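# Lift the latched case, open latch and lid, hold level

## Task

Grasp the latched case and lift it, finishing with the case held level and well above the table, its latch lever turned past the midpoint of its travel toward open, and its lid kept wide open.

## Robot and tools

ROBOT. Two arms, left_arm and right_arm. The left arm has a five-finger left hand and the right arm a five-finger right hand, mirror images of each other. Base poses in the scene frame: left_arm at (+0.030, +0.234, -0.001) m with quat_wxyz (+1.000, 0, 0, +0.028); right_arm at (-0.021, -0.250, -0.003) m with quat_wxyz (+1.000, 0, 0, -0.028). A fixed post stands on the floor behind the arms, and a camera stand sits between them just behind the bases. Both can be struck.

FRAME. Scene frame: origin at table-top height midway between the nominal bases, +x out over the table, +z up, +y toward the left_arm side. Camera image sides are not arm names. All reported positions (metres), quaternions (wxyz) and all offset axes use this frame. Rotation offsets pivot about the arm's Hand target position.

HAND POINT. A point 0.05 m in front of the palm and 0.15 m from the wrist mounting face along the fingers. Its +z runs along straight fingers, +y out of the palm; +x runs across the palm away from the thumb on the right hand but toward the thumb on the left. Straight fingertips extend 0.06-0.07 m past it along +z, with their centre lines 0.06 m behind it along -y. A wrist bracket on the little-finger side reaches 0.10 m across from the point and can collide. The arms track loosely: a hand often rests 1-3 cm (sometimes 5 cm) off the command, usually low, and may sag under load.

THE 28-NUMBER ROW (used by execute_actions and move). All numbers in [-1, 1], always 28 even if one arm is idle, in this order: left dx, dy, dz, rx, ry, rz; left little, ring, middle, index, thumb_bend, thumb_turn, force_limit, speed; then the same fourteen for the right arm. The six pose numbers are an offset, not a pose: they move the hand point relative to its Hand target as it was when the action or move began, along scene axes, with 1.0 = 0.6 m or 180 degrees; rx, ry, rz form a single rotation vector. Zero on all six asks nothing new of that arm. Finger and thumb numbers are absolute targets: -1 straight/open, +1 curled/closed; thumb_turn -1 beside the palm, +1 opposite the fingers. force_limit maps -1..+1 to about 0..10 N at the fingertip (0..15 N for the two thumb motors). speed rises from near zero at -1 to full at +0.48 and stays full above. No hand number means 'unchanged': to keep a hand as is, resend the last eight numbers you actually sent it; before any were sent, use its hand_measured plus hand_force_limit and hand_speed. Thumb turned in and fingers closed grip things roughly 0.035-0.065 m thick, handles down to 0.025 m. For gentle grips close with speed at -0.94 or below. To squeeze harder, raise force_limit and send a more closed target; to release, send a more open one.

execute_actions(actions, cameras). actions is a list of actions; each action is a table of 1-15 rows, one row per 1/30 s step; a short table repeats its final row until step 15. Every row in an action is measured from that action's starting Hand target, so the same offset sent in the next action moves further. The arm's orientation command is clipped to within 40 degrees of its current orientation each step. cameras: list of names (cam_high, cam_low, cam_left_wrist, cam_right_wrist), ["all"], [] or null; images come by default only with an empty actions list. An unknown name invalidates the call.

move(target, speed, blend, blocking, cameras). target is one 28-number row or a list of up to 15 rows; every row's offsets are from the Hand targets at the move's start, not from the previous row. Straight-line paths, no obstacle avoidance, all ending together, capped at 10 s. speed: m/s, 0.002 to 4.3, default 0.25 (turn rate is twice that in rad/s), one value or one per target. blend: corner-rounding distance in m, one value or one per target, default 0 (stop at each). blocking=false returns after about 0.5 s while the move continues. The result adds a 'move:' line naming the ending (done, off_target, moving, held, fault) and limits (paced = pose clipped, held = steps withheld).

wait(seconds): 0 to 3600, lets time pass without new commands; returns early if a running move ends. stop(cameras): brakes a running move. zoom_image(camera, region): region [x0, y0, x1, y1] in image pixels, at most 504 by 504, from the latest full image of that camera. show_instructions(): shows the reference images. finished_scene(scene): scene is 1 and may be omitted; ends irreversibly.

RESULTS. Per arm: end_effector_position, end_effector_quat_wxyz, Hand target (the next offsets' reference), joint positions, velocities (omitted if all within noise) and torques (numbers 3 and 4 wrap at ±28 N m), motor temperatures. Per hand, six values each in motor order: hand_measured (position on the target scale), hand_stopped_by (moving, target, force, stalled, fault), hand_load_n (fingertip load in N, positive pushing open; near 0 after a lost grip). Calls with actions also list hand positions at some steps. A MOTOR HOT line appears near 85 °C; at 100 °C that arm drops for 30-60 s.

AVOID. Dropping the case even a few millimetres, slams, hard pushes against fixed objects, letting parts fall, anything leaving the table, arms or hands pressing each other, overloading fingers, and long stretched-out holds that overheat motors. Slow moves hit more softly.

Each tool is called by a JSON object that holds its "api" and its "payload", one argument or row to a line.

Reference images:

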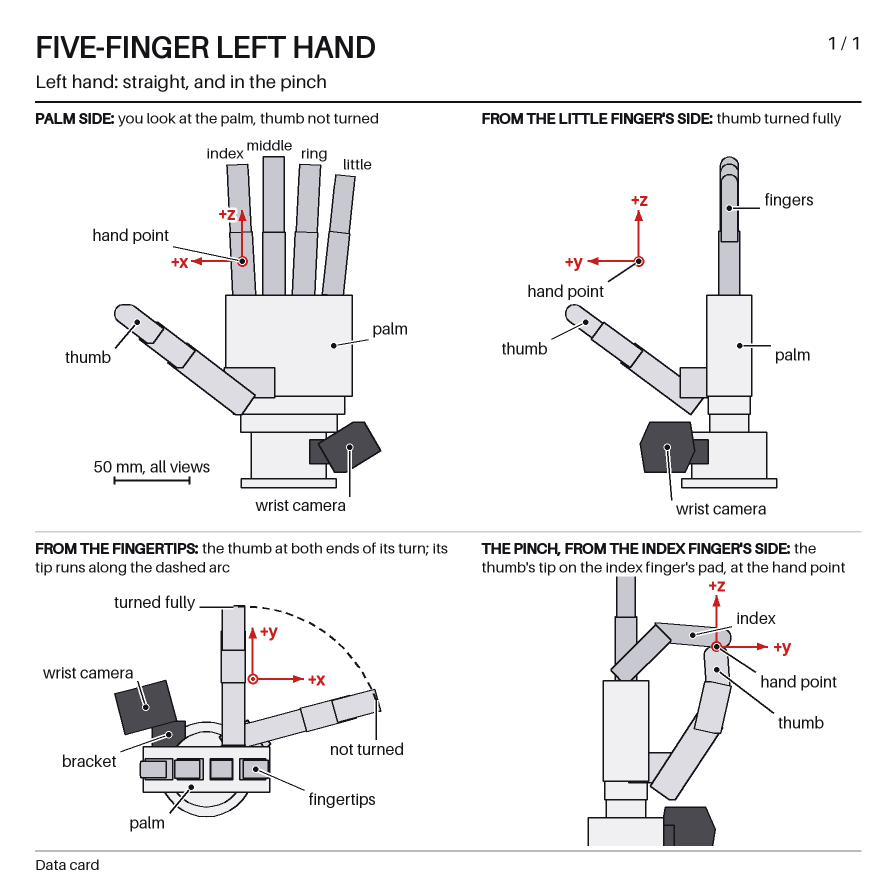

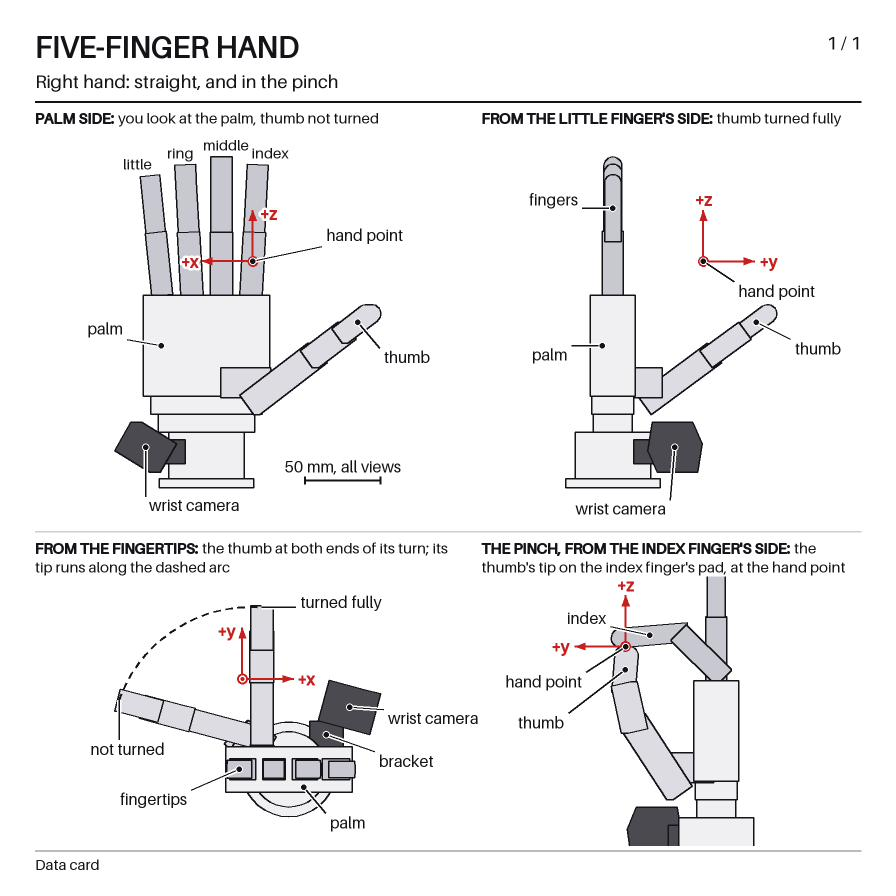

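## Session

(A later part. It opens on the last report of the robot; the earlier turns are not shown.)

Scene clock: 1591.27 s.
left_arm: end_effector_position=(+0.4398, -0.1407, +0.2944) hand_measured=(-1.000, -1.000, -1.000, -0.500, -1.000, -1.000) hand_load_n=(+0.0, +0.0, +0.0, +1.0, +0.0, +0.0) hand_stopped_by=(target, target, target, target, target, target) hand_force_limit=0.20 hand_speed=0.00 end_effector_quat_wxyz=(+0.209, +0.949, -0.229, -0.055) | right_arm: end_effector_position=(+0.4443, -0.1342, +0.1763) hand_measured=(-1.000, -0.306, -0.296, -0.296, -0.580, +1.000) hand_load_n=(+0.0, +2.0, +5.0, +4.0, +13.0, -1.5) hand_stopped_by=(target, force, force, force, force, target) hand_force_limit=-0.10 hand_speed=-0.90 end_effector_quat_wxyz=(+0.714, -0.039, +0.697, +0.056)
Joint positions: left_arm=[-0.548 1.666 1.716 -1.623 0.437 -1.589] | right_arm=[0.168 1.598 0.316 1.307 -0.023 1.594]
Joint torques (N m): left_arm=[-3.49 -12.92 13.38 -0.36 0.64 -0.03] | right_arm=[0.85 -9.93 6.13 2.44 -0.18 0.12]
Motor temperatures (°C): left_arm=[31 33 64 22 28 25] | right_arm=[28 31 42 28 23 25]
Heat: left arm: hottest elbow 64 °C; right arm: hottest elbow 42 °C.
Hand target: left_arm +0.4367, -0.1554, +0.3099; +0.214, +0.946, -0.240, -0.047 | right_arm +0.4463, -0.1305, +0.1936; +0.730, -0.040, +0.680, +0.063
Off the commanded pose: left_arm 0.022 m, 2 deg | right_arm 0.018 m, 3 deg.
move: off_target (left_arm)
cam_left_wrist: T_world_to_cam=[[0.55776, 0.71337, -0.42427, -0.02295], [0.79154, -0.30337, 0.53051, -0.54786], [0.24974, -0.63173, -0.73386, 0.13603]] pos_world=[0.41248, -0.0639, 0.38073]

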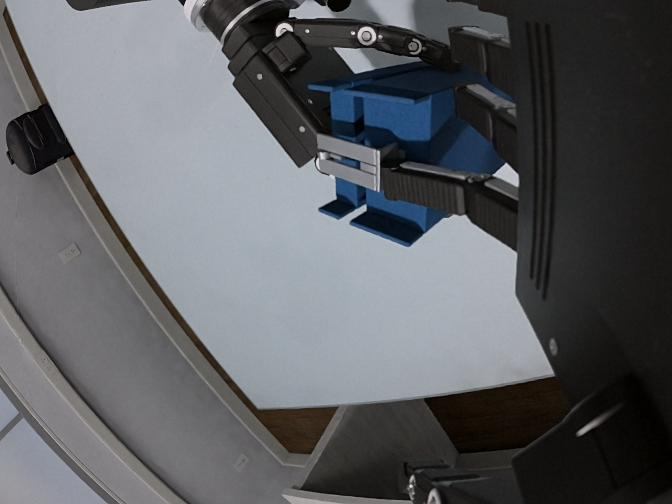

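{"api": "move", "payload": {
  "target": [
    [-0.004,-0.01,0.03,0,0,0,-1,-1,-1,-0.5,-1,-1,0.2,0,0,0,0,0,0,0,-1,-0.1,-0.1,-0.1,-0.3,1,-0.1,-0.9]
  ],
  "speed": 0.04,
  "blend": 0.003,
  "cameras": ["cam_left_wrist"]
}}

{"api": "zoom_image", "payload": {
  "camera": "cam_left_wrist",
  "region": [260, 60, 460, 260]
}}

Scene clock: 1595.57 s.
left_arm: end_effector_position=(+0.4352, -0.1460, +0.3141) hand_measured=(-1.000, -1.000, -1.000, -0.500, -1.000, -1.000) hand_load_n=(+0.0, +0.0, +0.5, +0.0, -0.5, +0.0) hand_stopped_by=(target, target, target, target, target, target) hand_force_limit=0.20 hand_speed=0.00 end_effector_quat_wxyz=(+0.209, +0.949, -0.231, -0.055) | right_arm: end_effector_position=(+0.4443, -0.1342, +0.1764) hand_measured=(-1.000, -0.306, -0.296, -0.296, -0.580, +1.000) hand_load_n=(+0.0, +2.5, +5.5, +5.5, +12.0, -0.5) hand_stopped_by=(target, force, force, force, force, target) hand_force_limit=-0.10 hand_speed=-0.90 end_effector_quat_wxyz=(+0.714, -0.039, +0.697, +0.056)
Joint positions: left_arm=[-0.562 1.666 1.769 -1.669 0.435 -1.599] | right_arm=[0.168 1.598 0.316 1.307 -0.023 1.595]
Joint torques (N m): left_arm=[-3.66 -12.4 13.55 -0.38 0.7 -0.06] | right_arm=[0.91 -9.99 6.16 2.43 -0.17 0.11]
Motor temperatures (°C): left_arm=[31 34 66 22 28 25] | right_arm=[28 31 42 28 23 25]
Heat: left arm: hottest elbow 66 °C; right arm: hottest elbow 42 °C.
Hand target: left_arm +0.4342, -0.1615, +0.3279; +0.214, +0.946, -0.240, -0.047 | right_arm +0.4463, -0.1305, +0.1936; +0.730, -0.040, +0.680, +0.063
Off the commanded pose: left_arm 0.021 m, 1 deg | right_arm 0.018 m, 3 deg.
move: off_target (left_arm)
cam_left_wrist: T_world_to_cam=[[0.56199, 0.71097, -0.42272, -0.01084], [0.789, -0.30738, 0.53197, -0.55621], [0.24828, -0.63248, -0.7337, 0.14888]] pos_world=[0.40798, -0.0691, 0.40053]

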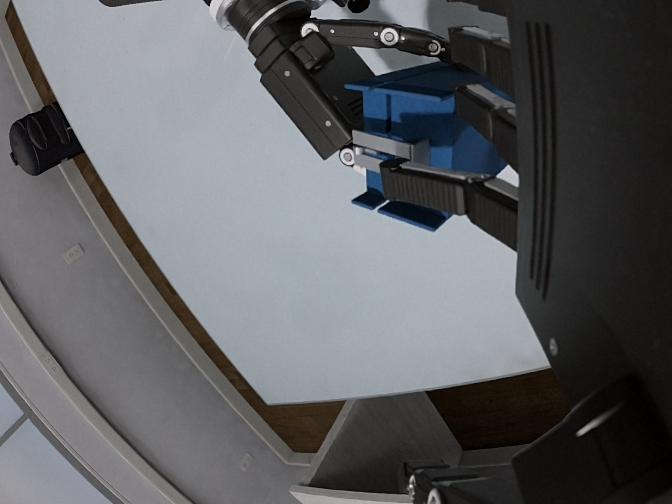

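Scaled by 2.520 from the camera's image (finer frame: 960x720).

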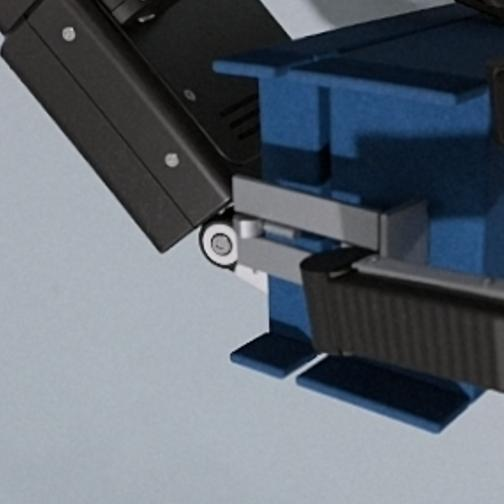

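{"api": "move", "payload": {
  "target": [
    [0.028,0.055,0.0,0,0,0,-1,-1,-1,-0.5,-1,-1,0.2,0,0,0,0,0,0,0,-1,-0.1,-0.1,-0.1,-0.3,1,-0.1,-0.9],
    [0.028,0.055,-0.04,0,0,0,-1,-1,-1,-0.5,-1,-1,0.2,0,0,0,0,0,0,0,-1,-0.1,-0.1,-0.1,-0.3,1,-0.1,-0.9]
  ],
  "speed": 0.08,
  "blend": 0.01,
  "cameras": ["cam_left_wrist","cam_high"]
}}

{"api": "zoom_image", "payload": {
  "camera": "cam_left_wrist",
  "region": [260, 60, 460, 260]
}}

{"api": "zoom_image", "payload": {
  "camera": "cam_high",
  "region": [300, 200, 420, 320]
}}

Scene clock: 1601.40 s.
left_arm: end_effector_position=(+0.4470, -0.1309, +0.3129) hand_measured=(-1.000, -1.000, -1.000, -0.500, -1.000, -1.000) hand_load_n=(+0.0, +0.0, +0.0, +0.0, +0.0, +0.0) hand_stopped_by=(target, target, target, target, target, target) hand_force_limit=0.20 hand_speed=0.00 end_effector_quat_wxyz=(+0.214, +0.946, -0.239, -0.043) | right_arm: end_effector_position=(+0.4443, -0.1342, +0.1764) hand_measured=(-1.000, -0.306, -0.296, -0.296, -0.580, +1.000) hand_load_n=(+0.0, +2.5, +5.5, +5.0, +12.0, -1.0) hand_stopped_by=(target, force, force, force, force, target) hand_force_limit=-0.10 hand_speed=-0.90 end_effector_quat_wxyz=(+0.714, -0.039, +0.697, +0.056)
Joint positions: left_arm=[-0.523 1.666 1.762 -1.657 0.44 -1.544] | right_arm=[0.168 1.598 0.316 1.307 -0.023 1.595]
Joint torques (N m): left_arm=[-0.44 -12.51 9.1 0.14 0.5 0.12] | right_arm=[0.73 -10.23 6.13 2.36 -0.17 0.12]
Motor temperatures (°C): left_arm=[31 34 66 22 28 25] | right_arm=[28 31 42 28 23 25]
Heat: left arm: hottest elbow 66 °C; right arm: hottest elbow 42 °C.
Hand target: left_arm +0.4512, -0.1283, +0.3039; +0.214, +0.946, -0.240, -0.047 | right_arm +0.4464, -0.1305, +0.1936; +0.730, -0.040, +0.680, +0.062
Off the commanded pose: left_arm 0.010 m, 0 deg | right_arm 0.018 m, 3 deg.
move: done
cam_left_wrist: T_world_to_cam=[[0.57826, 0.69823, -0.42201, -0.03785], [0.77396, -0.30587, 0.55446, -0.56035], [0.25806, -0.64724, -0.71728, 0.14305]] pos_world=[0.41866, -0.05238, 0.39732]
Images, in order (width x height): cam_high 672x504, cam_left_wrist 672x504.

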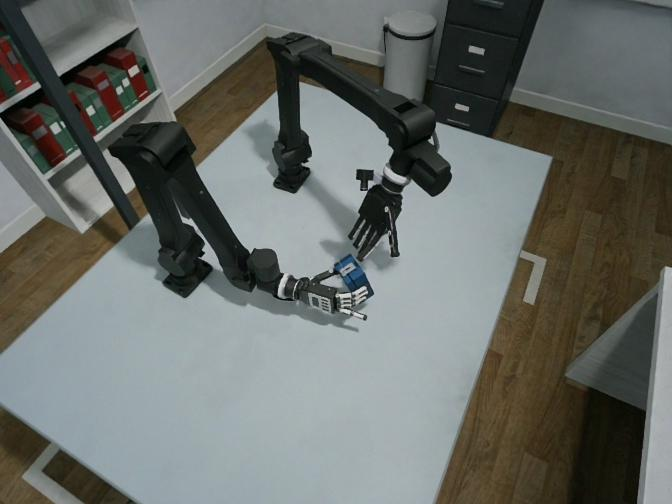

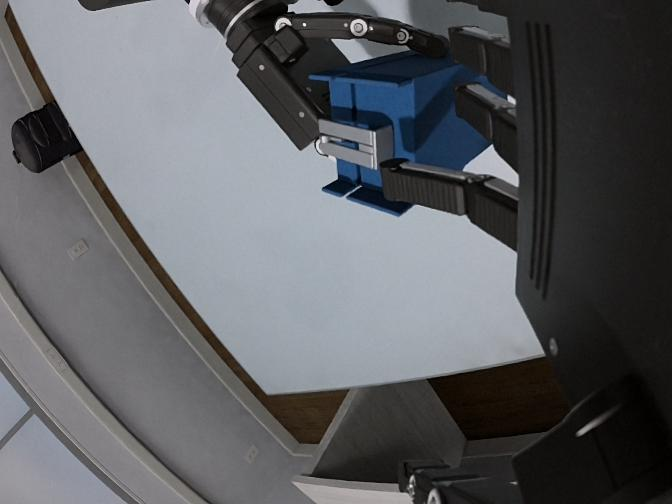

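Scaled by 2.520 from the camera's image (finer frame: 960x720).

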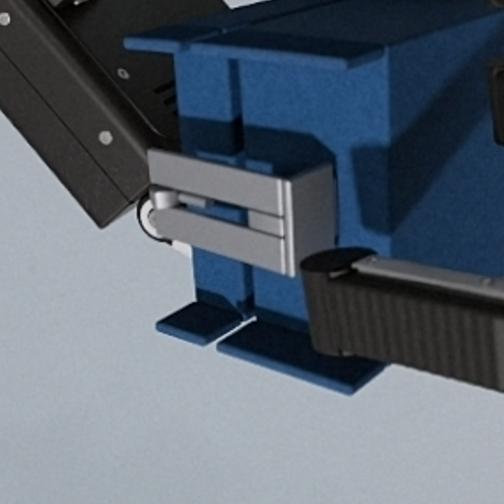

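Scaled by 4.200 from the camera's image (finer frame: 960x720).

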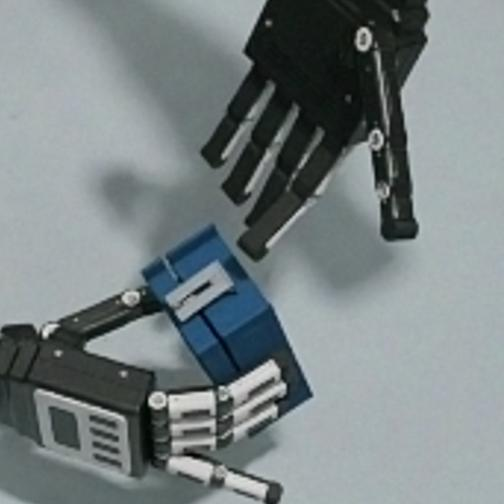

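{"api": "move", "payload": {
  "target": [
    [0.02,0.04,0.06,0,0,0,-1,-1,-1,-0.5,-1,-1,0.2,0,0,0,0,0,0,0,-1,-0.1,-0.1,-0.1,-0.3,1,-0.1,-0.9]
  ],
  "speed": 0.1,
  "cameras": ["all"]
}}

{"api": "zoom_image", "payload": {
  "camera": "cam_left_wrist",
  "region": [260, 60, 400, 200]
}}

{"api": "zoom_image", "payload": {
  "camera": "cam_low",
  "region": [220, 90, 400, 270]
}}

Scene clock: 1607.77 s.
left_arm: end_effector_position=(+0.4575, -0.1059, +0.3173) hand_measured=(-1.000, -1.000, -1.000, -0.500, -1.000, -1.000) hand_load_n=(+0.0, +0.0, +0.0, +0.0, -0.5, +0.0) hand_stopped_by=(target, target, target, target, target, target) hand_force_limit=0.20 hand_speed=0.00 end_effector_quat_wxyz=(+0.218, +0.949, -0.225, -0.043) | right_arm: end_effector_position=(+0.4443, -0.1342, +0.1764) hand_measured=(-1.000, -0.306, -0.296, -0.296, -0.580, +1.000) hand_load_n=(+0.0, +2.5, +5.5, +5.0, +12.0, -1.0) hand_stopped_by=(target, force, force, force, force, target) hand_force_limit=-0.10 hand_speed=-0.90 end_effector_quat_wxyz=(+0.714, -0.039, +0.697, +0.056)
Joint positions: left_arm=[-0.468 1.658 1.762 -1.682 0.448 -1.514] | right_arm=[0.168 1.598 0.316 1.307 -0.023 1.595]
Joint velocities: left_arm=[within noise] | right_arm=[-0.005 -0.005 0.022 -0.012 -0.198 0.007]
Joint torques (N m): left_arm=[-0.67 -13.86 13.22 -0.38 0.55 0.16] | right_arm=[0.73 -10.11 6.24 2.56 -0.19 0.1]
Motor temperatures (°C): left_arm=[31 34 67 22 28 25] | right_arm=[28 31 42 28 23 25]
Heat: left arm: hottest elbow 67 °C; right arm: hottest elbow 42 °C.
Hand target: left_arm +0.4631, -0.1045, +0.3398; +0.214, +0.946, -0.240, -0.047 | right_arm +0.4464, -0.1305, +0.1936; +0.730, -0.040, +0.680, +0.062
Off the commanded pose: left_arm 0.023 m, 2 deg | right_arm 0.018 m, 3 deg.
joint sent to its limit (left arm) — joint 4 (wrist pitch), lower limit. The joint targets are off in orientation, not in position.
move: off_target (left_arm)
cam_left_wrist: T_world_to_cam=[[0.55586, 0.71159, -0.42972, -0.04544], [0.78609, -0.28185, 0.55011, -0.56489], [0.27035, -0.64358, -0.71604, 0.15416]] pos_world=[0.42764, -0.02766, 0.40162]
cam_right_wrist: T_world_to_cam=[[-0.1302, 0.97079, -0.20154, 0.22384], [-0.48321, 0.11537, 0.86787, 0.08816], [0.86577, 0.21038, 0.45407, -0.31581]] pos_world=[0.34516, -0.16103, 0.112]

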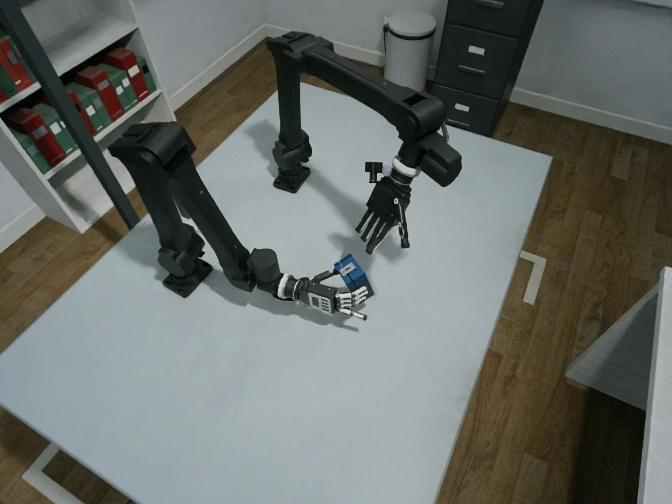

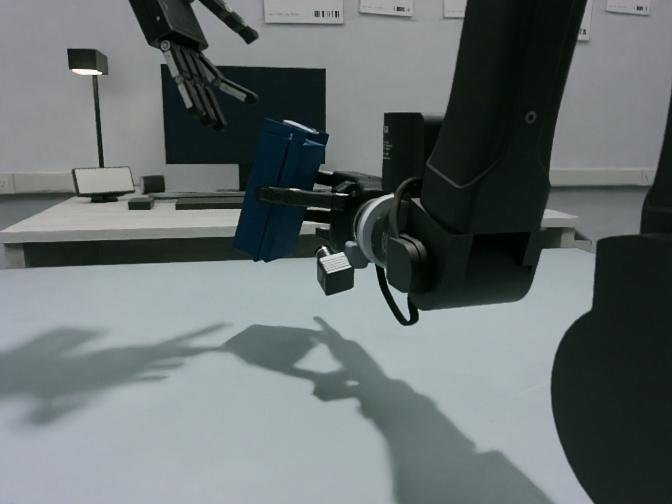

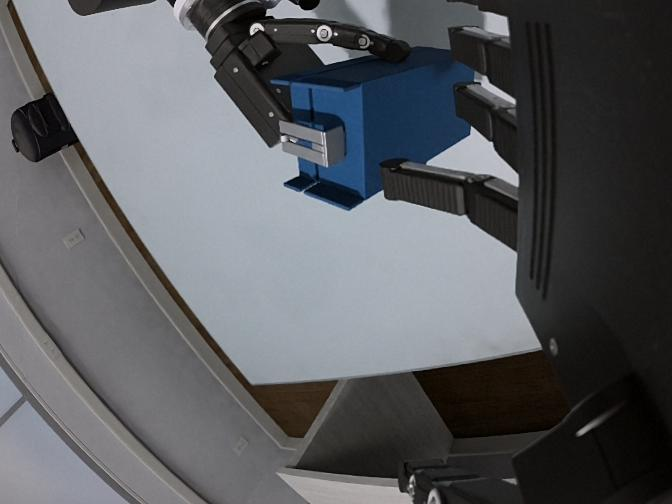

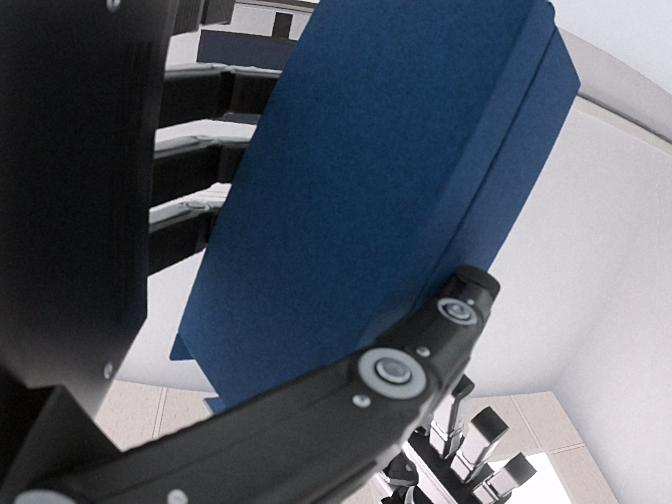

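Scaled by 3.600 from the camera's image (finer frame: 960x720).

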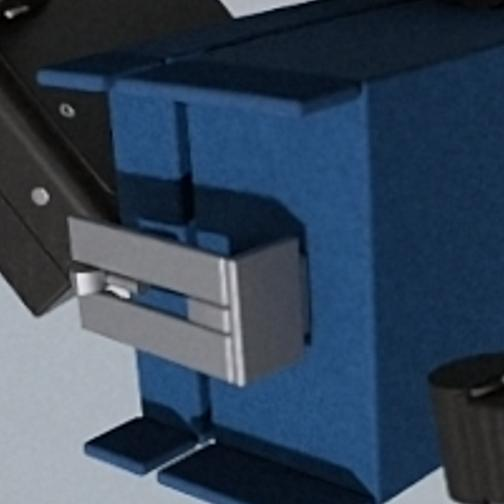

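Scaled by 2.800 from the camera's image (finer frame: 960x720).

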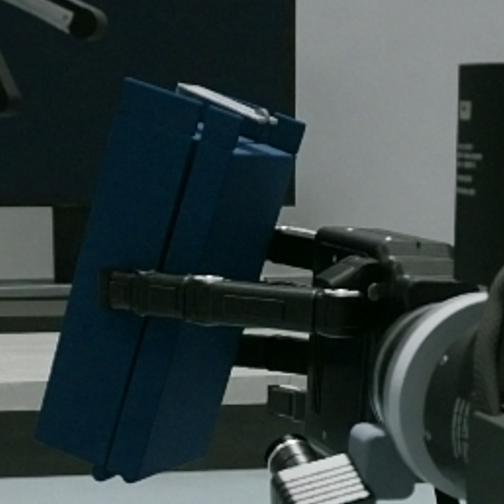

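{"api": "move", "payload": {
  "target": [
    [-0.05,0.2,0.1,0,0,0,-1,-1,-1,-0.5,-1,-1,0.2,0,0,0,0,0,0,0,-1,-0.1,-0.1,-0.1,-0.3,1,-0.1,-0.9],
    [-0.25,0.35,-0.1,0,0,0,-1,-1,-1,-0.5,-1,-1,0.2,0,0,0,0,0,0,0,-1,-0.1,-0.1,-0.1,-0.3,1,-0.1,-0.9]
  ],
  "speed": 0.2,
  "blend": 0.03,
  "cameras": []
}}

{"api": "move", "payload": {
  "target": [
    [0,0,0,0,0,0,-1,-1,-1,-0.5,-1,-1,0.2,0,0,0,0.05,-0.22,0.12,0,-1,-0.1,-0.1,-0.1,-0.3,1,-0.1,-0.9]
  ],
  "speed": 0.1,
  "cameras": ["cam_low"]
}}

Scene clock: 1632.10 s.
left_arm: end_effector_position=(+0.3180, +0.1011, +0.2803) hand_measured=(-1.000, -1.000, -1.000, -0.500, -1.000, -1.000) hand_load_n=(+0.0, +0.0, +0.0, +0.0, +0.0, +0.0) hand_stopped_by=(target, target, target, target, target, target) hand_force_limit=0.20 hand_speed=0.00 end_effector_quat_wxyz=(+0.210, +0.949, -0.233, +0.002) | right_arm: end_effector_position=(+0.4443, -0.1342, +0.1764) hand_measured=(-1.000, -0.306, -0.296, -0.296, -0.580, +1.000) hand_load_n=(+0.0, +2.5, +5.5, +5.0, +12.0, -0.5) hand_stopped_by=(target, force, force, force, force, target) hand_force_limit=-0.10 hand_speed=-0.90 end_effector_quat_wxyz=(+0.714, -0.039, +0.697, +0.056)
Joint positions: left_arm=[-0.033 1.158 1.159 -1.684 0.41 -1.042] | right_arm=[0.168 1.598 0.316 1.307 -0.023 1.595]
Joint torques (N m): left_arm=[-0.26 -6.12 8.77 -0.46 0.21 0.17] | right_arm=[0.97 -10.34 6.23 2.41 -0.17 0.14]
Motor temperatures (°C): left_arm=[31 34 72 22 28 25] | right_arm=[28 31 42 28 23 25]
Heat: left arm: hottest elbow 72 °C; right arm: hottest elbow 42 °C.
Hand target: left_arm +0.3131, +0.1056, +0.2798; +0.214, +0.946, -0.240, -0.047 | right_arm +0.4464, -0.1305, +0.1936; +0.730, -0.040, +0.680, +0.062
Off the commanded pose: left_arm 0.007 m, 6 deg | right_arm 0.018 m, 3 deg.
joint sent to its limit (left arm) — joint 4 (wrist pitch), lower limit. The joint targets are off in orientation, not in position.
move: off_target (left_arm)

Scene clock: 1636.73 s.
left_arm: end_effector_position=(+0.3180, +0.1011, +0.2803) hand_measured=(-1.000, -1.000, -1.000, -0.500, -1.000, -1.000) hand_load_n=(+0.0, +0.0, +0.0, +0.0, +0.0, +0.0) hand_stopped_by=(target, target, target, target, target, target) hand_force_limit=0.20 hand_speed=0.00 end_effector_quat_wxyz=(+0.210, +0.949, -0.233, +0.002) | right_arm: end_effector_position=(+0.4306, -0.1376, +0.1817) hand_measured=(-1.000, -0.306, -0.296, -0.296, -0.580, +1.000) hand_load_n=(+0.0, +2.5, +5.5, +5.0, +12.0, -1.0) hand_stopped_by=(target, force, force, force, force, target) hand_force_limit=-0.10 hand_speed=-0.90 end_effector_quat_wxyz=(+0.505, -0.274, +0.803, -0.158)
Joint positions: left_arm=[-0.033 1.158 1.159 -1.684 0.41 -1.041] | right_arm=[0.203 1.017 0.541 0.017 0.109 0.991]
Joint torques (N m): left_arm=[-0.32 -6.24 8.76 -0.47 0.21 0.16] | right_arm=[1.49 -7.3 16.14 1.5 0.18 0.03]
Motor temperatures (°C): left_arm=[31 34 70 22 28 25] | right_arm=[28 31 44 28 23 25]
Heat: left arm: hottest elbow 70 °C; right arm: hottest elbow 44 °C.
Hand target: left_arm +0.3131, +0.1056, +0.2798; +0.214, +0.946, -0.240, -0.047 | right_arm +0.4463, -0.1306, +0.2235; +0.535, -0.271, +0.783, -0.164
Off the commanded pose: left_arm 0.007 m, 6 deg | right_arm 0.045 m, 4 deg.
joint sent to its limit (left arm) — joint 4 (wrist pitch), lower limit. The joint targets are off in orientation, not in position.
move: off_target (right_arm)

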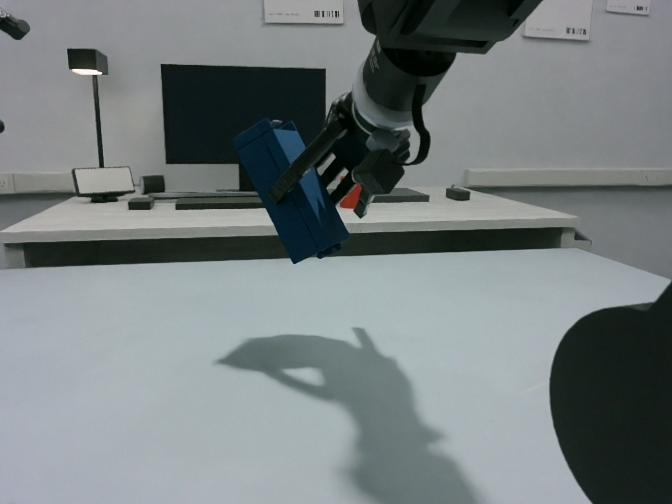

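{"api": "move", "payload": {
  "target": [
    [0,0,0,0,0,0,-1,-1,-1,-0.5,-1,-1,0.2,0,0,0,0.05,-0.22,0.12,0,-1,-0.1,-0.1,-0.1,-0.3,1,-0.1,-0.9]
  ],
  "speed": 0.1,
  "cameras": ["cam_low","cam_right_wrist"]
}}

Scene clock: 1644.23 s.
left_arm: end_effector_position=(+0.3180, +0.1011, +0.2803) hand_measured=(-1.000, -1.000, -1.000, -0.500, -1.000, -1.000) hand_load_n=(+0.0, +0.0, -0.5, +0.0, +0.0, +0.5) hand_stopped_by=(target, target, target, target, target, target) hand_force_limit=0.20 hand_speed=0.00 end_effector_quat_wxyz=(+0.210, +0.949, -0.233, +0.002) | right_arm: end_effector_position=(+0.4323, -0.1396, +0.2232) hand_measured=(-1.000, -0.306, -0.296, -0.296, -0.580, +1.000) hand_load_n=(+0.0, +2.0, +5.5, +5.0, +12.0, +0.0) hand_stopped_by=(target, force, force, force, force, target) hand_force_limit=-0.10 hand_speed=-0.90 end_effector_quat_wxyz=(+0.238, -0.465, +0.774, -0.359)
Joint positions: left_arm=[-0.033 1.158 1.159 -1.684 0.41 -1.041] | right_arm=[0.425 1.162 1.021 -0.726 0.599 0.63]
Joint torques (N m): left_arm=[-0.26 -6.18 8.76 -0.46 0.21 0.16] | right_arm=[1.14 -8.59 16.84 0.85 0.71 -0.1]
Motor temperatures (°C): left_arm=[31 33 68 22 28 25] | right_arm=[28 31 47 28 23 25]
Heat: left arm: hottest elbow 68 °C; right arm: hottest elbow 47 °C.
Hand target: left_arm +0.3131, +0.1056, +0.2798; +0.214, +0.946, -0.240, -0.047 | right_arm +0.4463, -0.1304, +0.2538; +0.260, -0.461, +0.766, -0.365
Off the commanded pose: left_arm 0.007 m, 6 deg | right_arm 0.035 m, 3 deg.
joint sent to its limit (left arm) — joint 4 (wrist pitch), lower limit. The joint targets are off in orientation, not in position.
move: off_target (right_arm)
cam_right_wrist: T_world_to_cam=[[-0.64021, 0.10322, -0.76124, 0.46121], [-0.02238, 0.98801, 0.15279, 0.12464], [0.76788, 0.11485, -0.63022, -0.05456]] pos_world=[0.33996, -0.16448, 0.29767]

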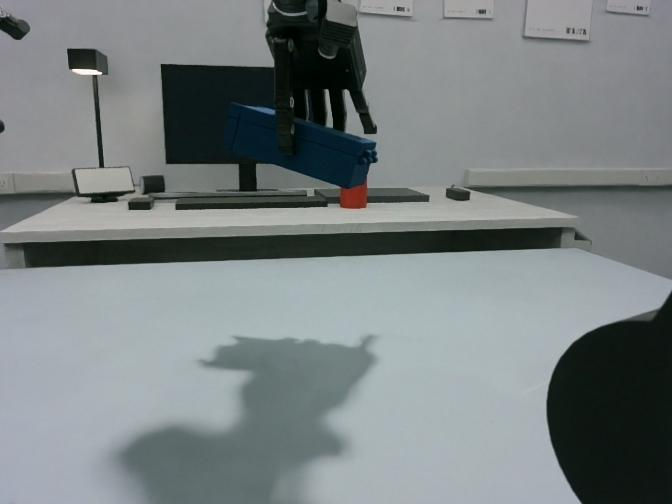

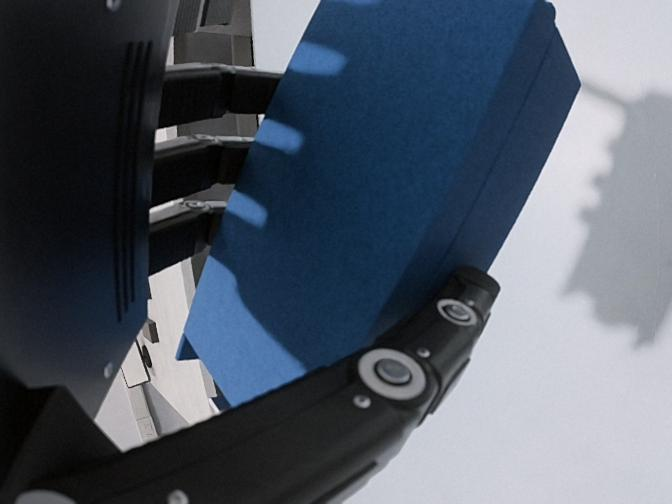

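{"api": "zoom_image", "payload": {
  "camera": "cam_low",
  "region": [200, 80, 400, 230]
}}

Scaled by 2.520 from the camera's image (finer frame: 960x720).

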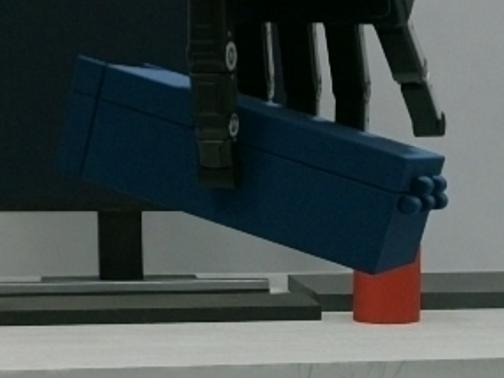

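{"api": "move", "payload": {
  "target": [
    [0,0,0,0,0,0,-1,-1,-1,-0.5,-1,-1,0.2,0,0,0,0,-0.22,0.12,0,-1,-0.1,-0.1,-0.1,-0.3,1,-0.1,-0.9]
  ],
  "speed": 0.1,
  "cameras": ["cam_low","cam_high"]
}}

{"api": "zoom_image", "payload": {
  "camera": "cam_low",
  "region": [200, 80, 400, 230]
}}

Scene clock: 1658.77 s.
left_arm: end_effector_position=(+0.3180, +0.1011, +0.2803) hand_measured=(-1.000, -1.000, -1.000, -0.500, -1.000, -1.000) hand_load_n=(+0.0, +0.0, +0.0, +0.0, +0.0, +0.0) hand_stopped_by=(target, target, target, target, target, target) hand_force_limit=0.20 hand_speed=0.00 end_effector_quat_wxyz=(+0.210, +0.949, -0.233, +0.002) | right_arm: end_effector_position=(+0.4355, -0.1410, +0.2337) hand_measured=(-1.000, -0.306, -0.296, -0.296, -0.580, +1.000) hand_load_n=(+0.0, +1.5, +5.5, +5.5, +12.0, +0.0) hand_stopped_by=(target, force, force, force, force, target) hand_force_limit=-0.10 hand_speed=-0.90 end_effector_quat_wxyz=(+0.076, +0.589, -0.629, +0.503)
Joint positions: left_arm=[-0.033 1.158 1.159 -1.684 0.41 -1.041] | right_arm=[0.599 1.545 1.407 -1.324 1.063 0.545]
Joint torques (N m): left_arm=[-0.32 -6.18 8.79 -0.47 0.21 0.15] | right_arm=[1.38 -14.04 14.98 -0.13 1.27 0.01]
Motor temperatures (°C): left_arm=[31 33 65 22 28 25] | right_arm=[28 31 56 28 24 25]
Heat: left arm: hottest elbow 65 °C; right arm: hottest elbow 56 °C.
Hand target: left_arm +0.3131, +0.1056, +0.2798; +0.214, +0.946, -0.240, -0.047 | right_arm +0.4462, -0.1305, +0.2537; +0.056, +0.580, -0.632, +0.510
Off the commanded pose: left_arm 0.007 m, 6 deg | right_arm 0.025 m, 3 deg.
joint sent to its limit (left arm) — joint 4 (wrist pitch), lower limit. The joint targets are off in orientation, not in position.
move: off_target (right_arm)
Images, in order (width x height): cam_high 672x504, cam_low 672x504.

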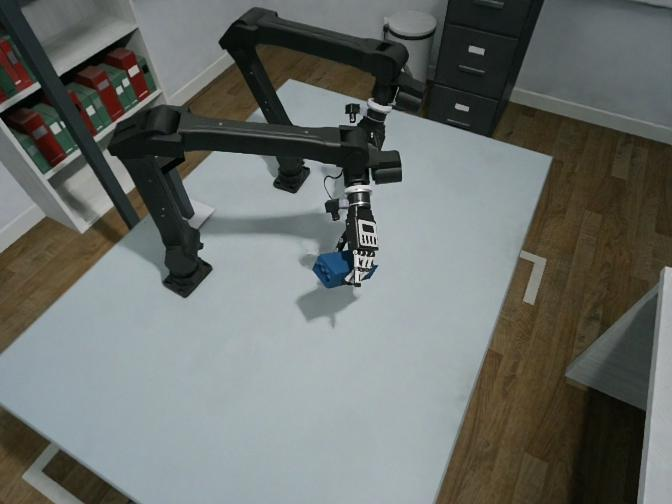

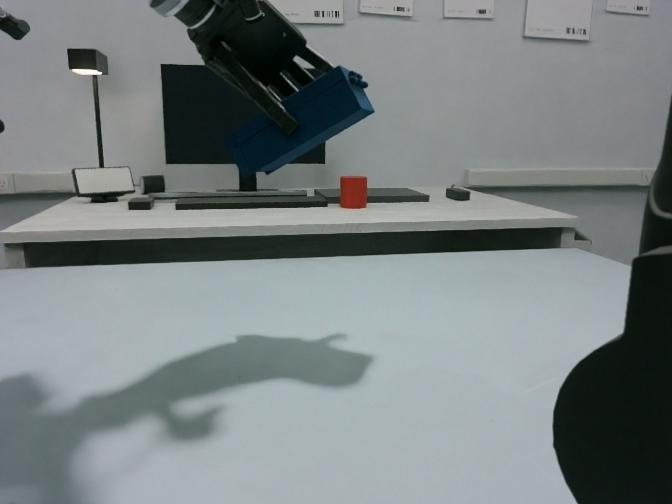

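Scaled by 2.520 from the camera's image (finer frame: 960x720).

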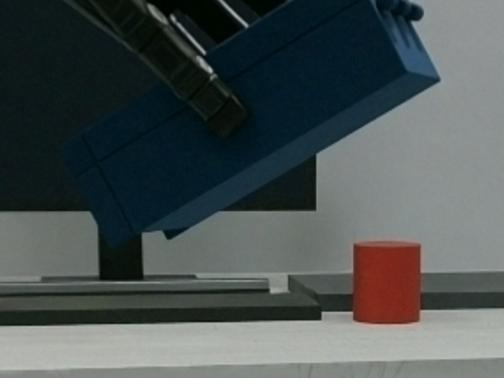

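{"api": "execute_actions", "payload": {
  "actions": [],
  "cameras": ["cam_left_wrist","cam_right_wrist"]
}}

Scene clock: 1664.03 s.
left_arm: end_effector_position=(+0.3180, +0.1011, +0.2803) hand_measured=(-1.000, -1.000, -1.000, -0.500, -1.000, -1.000) hand_load_n=(+0.0, +0.0, +0.0, +0.0, +0.0, +0.0) hand_stopped_by=(target, target, target, target, target, target) hand_force_limit=0.20 hand_speed=0.00 end_effector_quat_wxyz=(+0.210, +0.949, -0.233, +0.002) | right_arm: end_effector_position=(+0.4355, -0.1410, +0.2337) hand_measured=(-1.000, -0.306, -0.296, -0.296, -0.580, +1.000) hand_load_n=(+0.0, +1.0, +5.5, +5.5, +12.0, +0.0) hand_stopped_by=(target, force, force, force, force, target) hand_force_limit=-0.10 hand_speed=-0.90 end_effector_quat_wxyz=(+0.076, +0.589, -0.629, +0.503)
Joint positions: left_arm=[-0.033 1.158 1.159 -1.684 0.41 -1.041] | right_arm=[0.599 1.545 1.407 -1.324 1.063 0.545]
Joint velocities: within noise
Joint torques (N m): left_arm=[-0.32 -6.18 8.76 -0.47 0.22 0.15] | right_arm=[1.03 -13.86 15.01 -0.14 1.32 0.01]
Motor temperatures (°C): left_arm=[31 32 64 22 28 25] | right_arm=[28 31 58 27 25 25]
Heat: left arm: hottest elbow 64 °C; right arm: hottest elbow 58 °C.
Hand target: left_arm +0.3131, +0.1056, +0.2798; +0.214, +0.946, -0.240, -0.047 | right_arm +0.4463, -0.1305, +0.2537; +0.056, +0.580, -0.632, +0.510
Off the commanded pose: left_arm 0.007 m, 6 deg | right_arm 0.025 m, 3 deg.
camera_calibration:
cam_left_wrist: T_world_to_cam=[[0.59087, 0.71114, -0.38098, -0.15582], [0.73235, -0.2747, 0.62305, -0.38063], [0.33842, -0.64716, -0.68312, 0.26811]] pos_world=[0.28009, 0.17975, 0.36094]
cam_right_wrist: T_world_to_cam=[[-0.86377, -0.33884, -0.37296, 0.41562], [-0.12338, 0.85984, -0.49544, 0.30178], [0.48856, -0.38193, -0.7845, 0.0374]] pos_world=[0.37796, -0.10437, 0.33387]
Images, in order (width x height): cam_left_wrist 672x504, cam_right_wrist 672x504.

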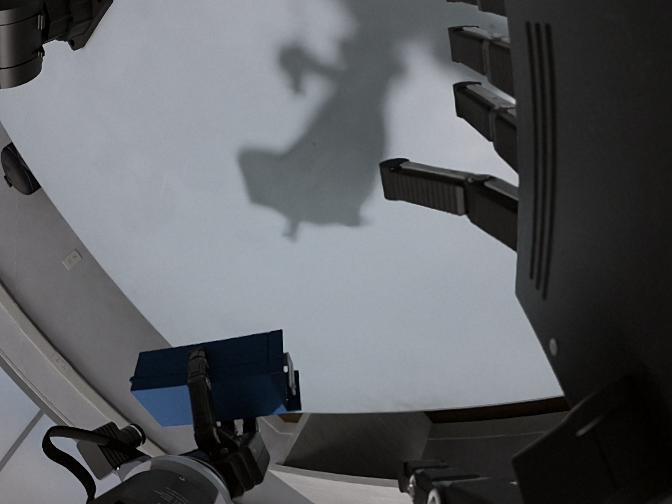

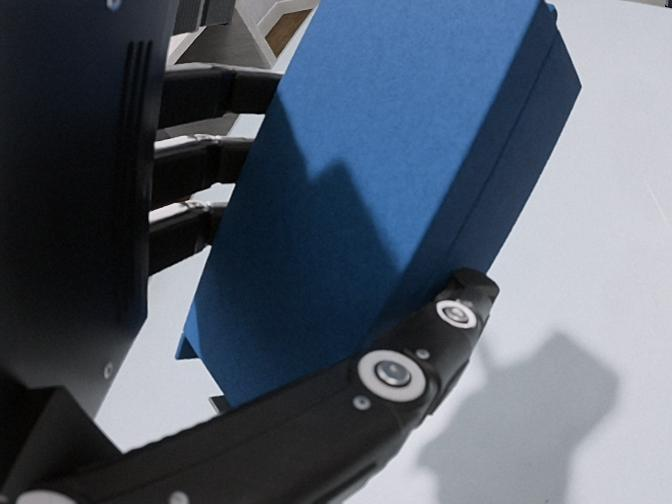

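{"api": "zoom_image", "payload": {
  "camera": "cam_left_wrist",
  "region": [120, 310, 320, 460]
}}

{"api": "zoom_image", "payload": {
  "camera": "cam_left_wrist",
  "region": [220, 140, 400, 260]
}}

Scaled by 2.520 from the camera's image (finer frame: 960x720).

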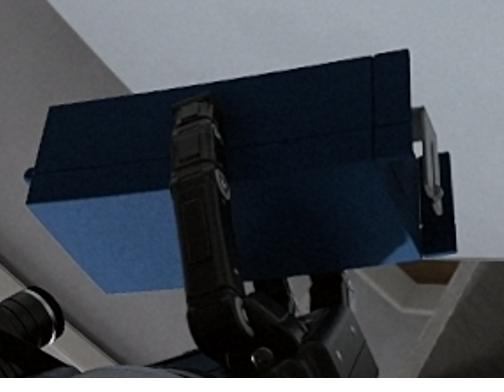

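Scaled by 2.800 from the camera's image (finer frame: 960x720).

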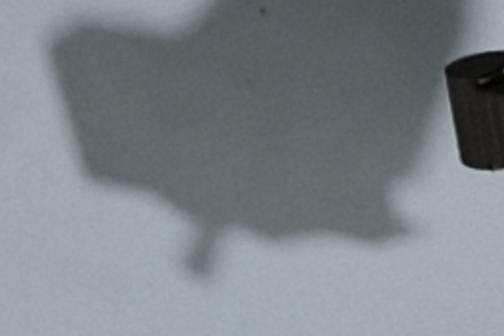

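{"api": "move", "payload": {
  "target": [
    [0,0,0,0,0,0,-1,-1,-1,-0.5,-1,-1,0.2,0,0,0,0,0.194,-0.107,0,-1,-0.1,-0.1,-0.1,-0.3,1,-0.1,-0.9]
  ],
  "speed": 0.1,
  "cameras": []
}}

{"api": "move", "payload": {
  "target": [
    [0,0,0,0,0,0,-1,-1,-1,-0.5,-1,-1,0.2,0,0,0,-0.03,0.194,-0.107,0,-1,-0.1,-0.1,-0.1,-0.3,1,-0.1,-0.9]
  ],
  "speed": 0.1,
  "cameras": []
}}

{"api": "move", "payload": {
  "target": [
    [0,0,0,0,0,0,-1,-1,-1,-0.5,-1,-1,0.2,0,0,0,-0.04,0.122,-0.067,0,-1,-0.1,-0.1,-0.1,-0.3,1,-0.1,-0.9]
  ],
  "speed": 0.1,
  "cameras": ["cam_low","cam_high"]
}}

{"api": "zoom_image", "payload": {
  "camera": "cam_low",
  "region": [200, 80, 400, 280]
}}

Scene clock: 1694.60 s.
left_arm: end_effector_position=(+0.3180, +0.1011, +0.2803) hand_measured=(-1.000, -1.000, -1.000, -0.500, -1.000, -1.000) hand_load_n=(+0.0, +0.0, +0.0, +0.0, +0.0, +0.0) hand_stopped_by=(target, target, target, target, target, target) hand_force_limit=0.20 hand_speed=0.00 end_effector_quat_wxyz=(+0.210, +0.949, -0.233, +0.002) | right_arm: end_effector_position=(+0.4399, -0.1284, +0.2353) hand_measured=(-1.000, -0.306, -0.296, -0.296, -0.580, +1.000) hand_load_n=(+0.0, +1.5, +5.5, +5.5, +12.0, +0.0) hand_stopped_by=(target, force, force, force, force, target) hand_force_limit=-0.10 hand_speed=-0.90 end_effector_quat_wxyz=(+0.201, -0.498, +0.751, -0.384)
Joint positions: left_arm=[-0.033 1.158 1.159 -1.684 0.41 -1.041] | right_arm=[0.473 1.228 1.119 -0.813 0.67 0.583]
Joint torques (N m): left_arm=[-0.26 -6.12 8.8 -0.47 0.22 0.15] | right_arm=[-0.26 -11.52 12.22 1.76 0.46 0.12]
Motor temperatures (°C): left_arm=[31 31 61 22 27 25] | right_arm=[28 31 63 27 27 25]
Heat: left arm: hottest elbow 61 °C; right arm: hottest elbow 63 °C.
Hand target: left_arm +0.3131, +0.1056, +0.2798; +0.214, +0.946, -0.240, -0.047 | right_arm +0.4463, -0.1305, +0.2536; +0.225, -0.478, +0.756, -0.387
Off the commanded pose: left_arm 0.007 m, 6 deg | right_arm 0.020 m, 4 deg.
joint sent to its limit (left arm) — joint 4 (wrist pitch), lower limit. The joint targets are off in orientation, not in position.
move: off_target (right_arm)

Scene clock: 1698.77 s.
left_arm: end_effector_position=(+0.3180, +0.1011, +0.2803) hand_measured=(-1.000, -1.000, -1.000, -0.500, -1.000, -1.000) hand_load_n=(+0.0, +0.0, +0.0, +0.0, +0.0, +0.0) hand_stopped_by=(target, target, target, target, target, target) hand_force_limit=0.20 hand_speed=0.00 end_effector_quat_wxyz=(+0.210, +0.949, -0.233, +0.002) | right_arm: end_effector_position=(+0.4391, -0.1278, +0.2119) hand_measured=(-1.000, -0.306, -0.296, -0.296, -0.580, +1.000) hand_load_n=(-0.5, +2.5, +5.5, +5.0, +12.0, -0.5) hand_stopped_by=(target, force, force, force, force, target) hand_force_limit=-0.10 hand_speed=-0.90 end_effector_quat_wxyz=(+0.453, -0.338, +0.796, -0.215)
Joint positions: left_arm=[-0.033 1.158 1.159 -1.684 0.41 -1.041] | right_arm=[0.273 1.018 0.706 -0.223 0.224 0.856]
Joint torques (N m): left_arm=[-0.26 -6.24 8.81 -0.49 0.21 0.16] | right_arm=[-0.21 -8.06 12.49 2.55 -0.07 0.18]
Motor temperatures (°C): left_arm=[31 31 61 22 27 25] | right_arm=[27 31 62 27 26 25]
Heat: left arm: hottest elbow 61 °C; right arm: hottest elbow 62 °C.
Hand target: left_arm +0.3131, +0.1056, +0.2798; +0.214, +0.946, -0.240, -0.047 | right_arm +0.4462, -0.1304, +0.2355; +0.478, -0.319, +0.789, -0.216
Off the commanded pose: left_arm 0.007 m, 6 deg | right_arm 0.025 m, 4 deg.
joint sent to its limit (left arm) — joint 4 (wrist pitch), lower limit. The joint targets are off in orientation, not in position.
move: off_target (right_arm)

Scene clock: 1701.67 s.
left_arm: end_effector_position=(+0.3180, +0.1011, +0.2803) hand_measured=(-1.000, -1.000, -1.000, -0.500, -1.000, -1.000) hand_load_n=(+0.0, +0.0, +0.0, +0.0, +0.0, +0.0) hand_stopped_by=(target, target, target, target, target, target) hand_force_limit=0.20 hand_speed=0.00 end_effector_quat_wxyz=(+0.210, +0.949, -0.233, +0.002) | right_arm: end_effector_position=(+0.4394, -0.1268, +0.1972) hand_measured=(-1.000, -0.306, -0.296, -0.296, -0.580, +1.000) hand_load_n=(+0.0, +2.5, +5.5, +5.0, +12.0, -0.5) hand_stopped_by=(target, force, force, force, force, target) hand_force_limit=-0.10 hand_speed=-0.90 end_effector_quat_wxyz=(+0.595, -0.212, +0.769, -0.097)
Joint positions: left_arm=[-0.033 1.158 1.159 -1.684 0.41 -1.041] | right_arm=[0.186 1.079 0.449 0.352 0.021 1.146]
Joint torques (N m): left_arm=[-0.38 -6.18 8.79 -0.46 0.22 0.16] | right_arm=[-0.15 -5.66 11.15 2.7 -0.2 0.26]
Motor temperatures (°C): left_arm=[31 31 60 22 27 25] | right_arm=[27 31 62 27 26 25]
Heat: left arm: hottest elbow 60 °C; right arm: hottest elbow 62 °C.
Hand target: left_arm +0.3131, +0.1056, +0.2798; +0.214, +0.946, -0.240, -0.047 | right_arm +0.4462, -0.1304, +0.2116; +0.610, -0.198, +0.761, -0.095
Off the commanded pose: left_arm 0.007 m, 6 deg | right_arm 0.016 m, 3 deg.
joint sent to its limit (left arm) — joint 4 (wrist pitch), lower limit. The joint targets are off in orientation, not in position.
move: off_target (right_arm)
Images, in order (width x height): cam_high 672x504, cam_low 672x504.

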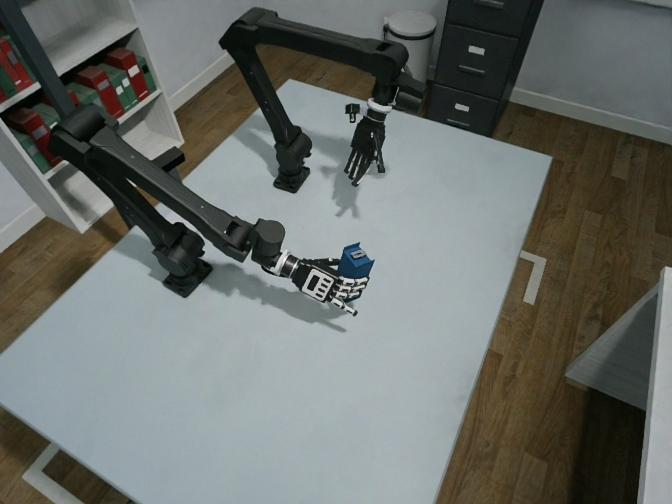

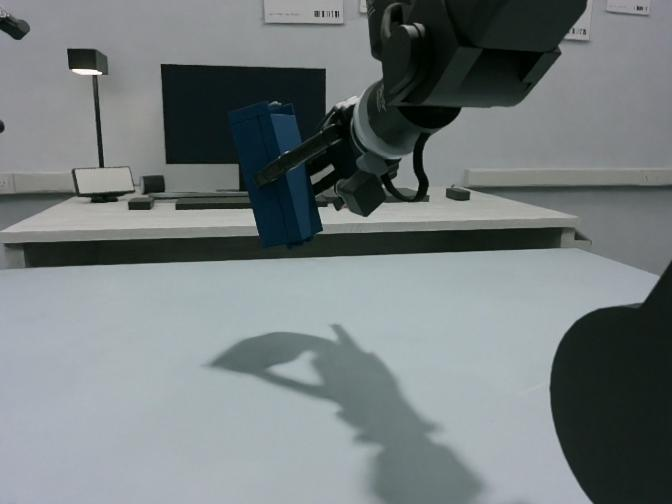

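Scaled by 2.520 from the camera's image (finer frame: 960x720).

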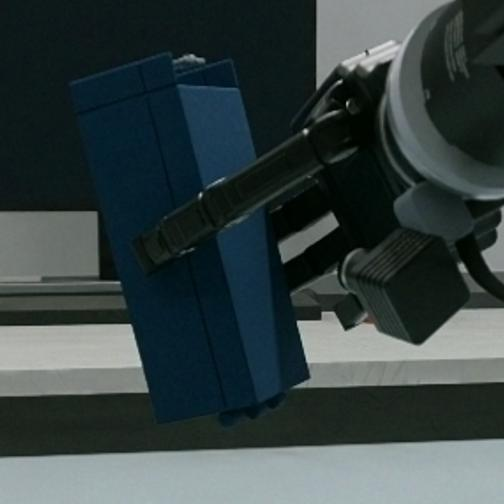

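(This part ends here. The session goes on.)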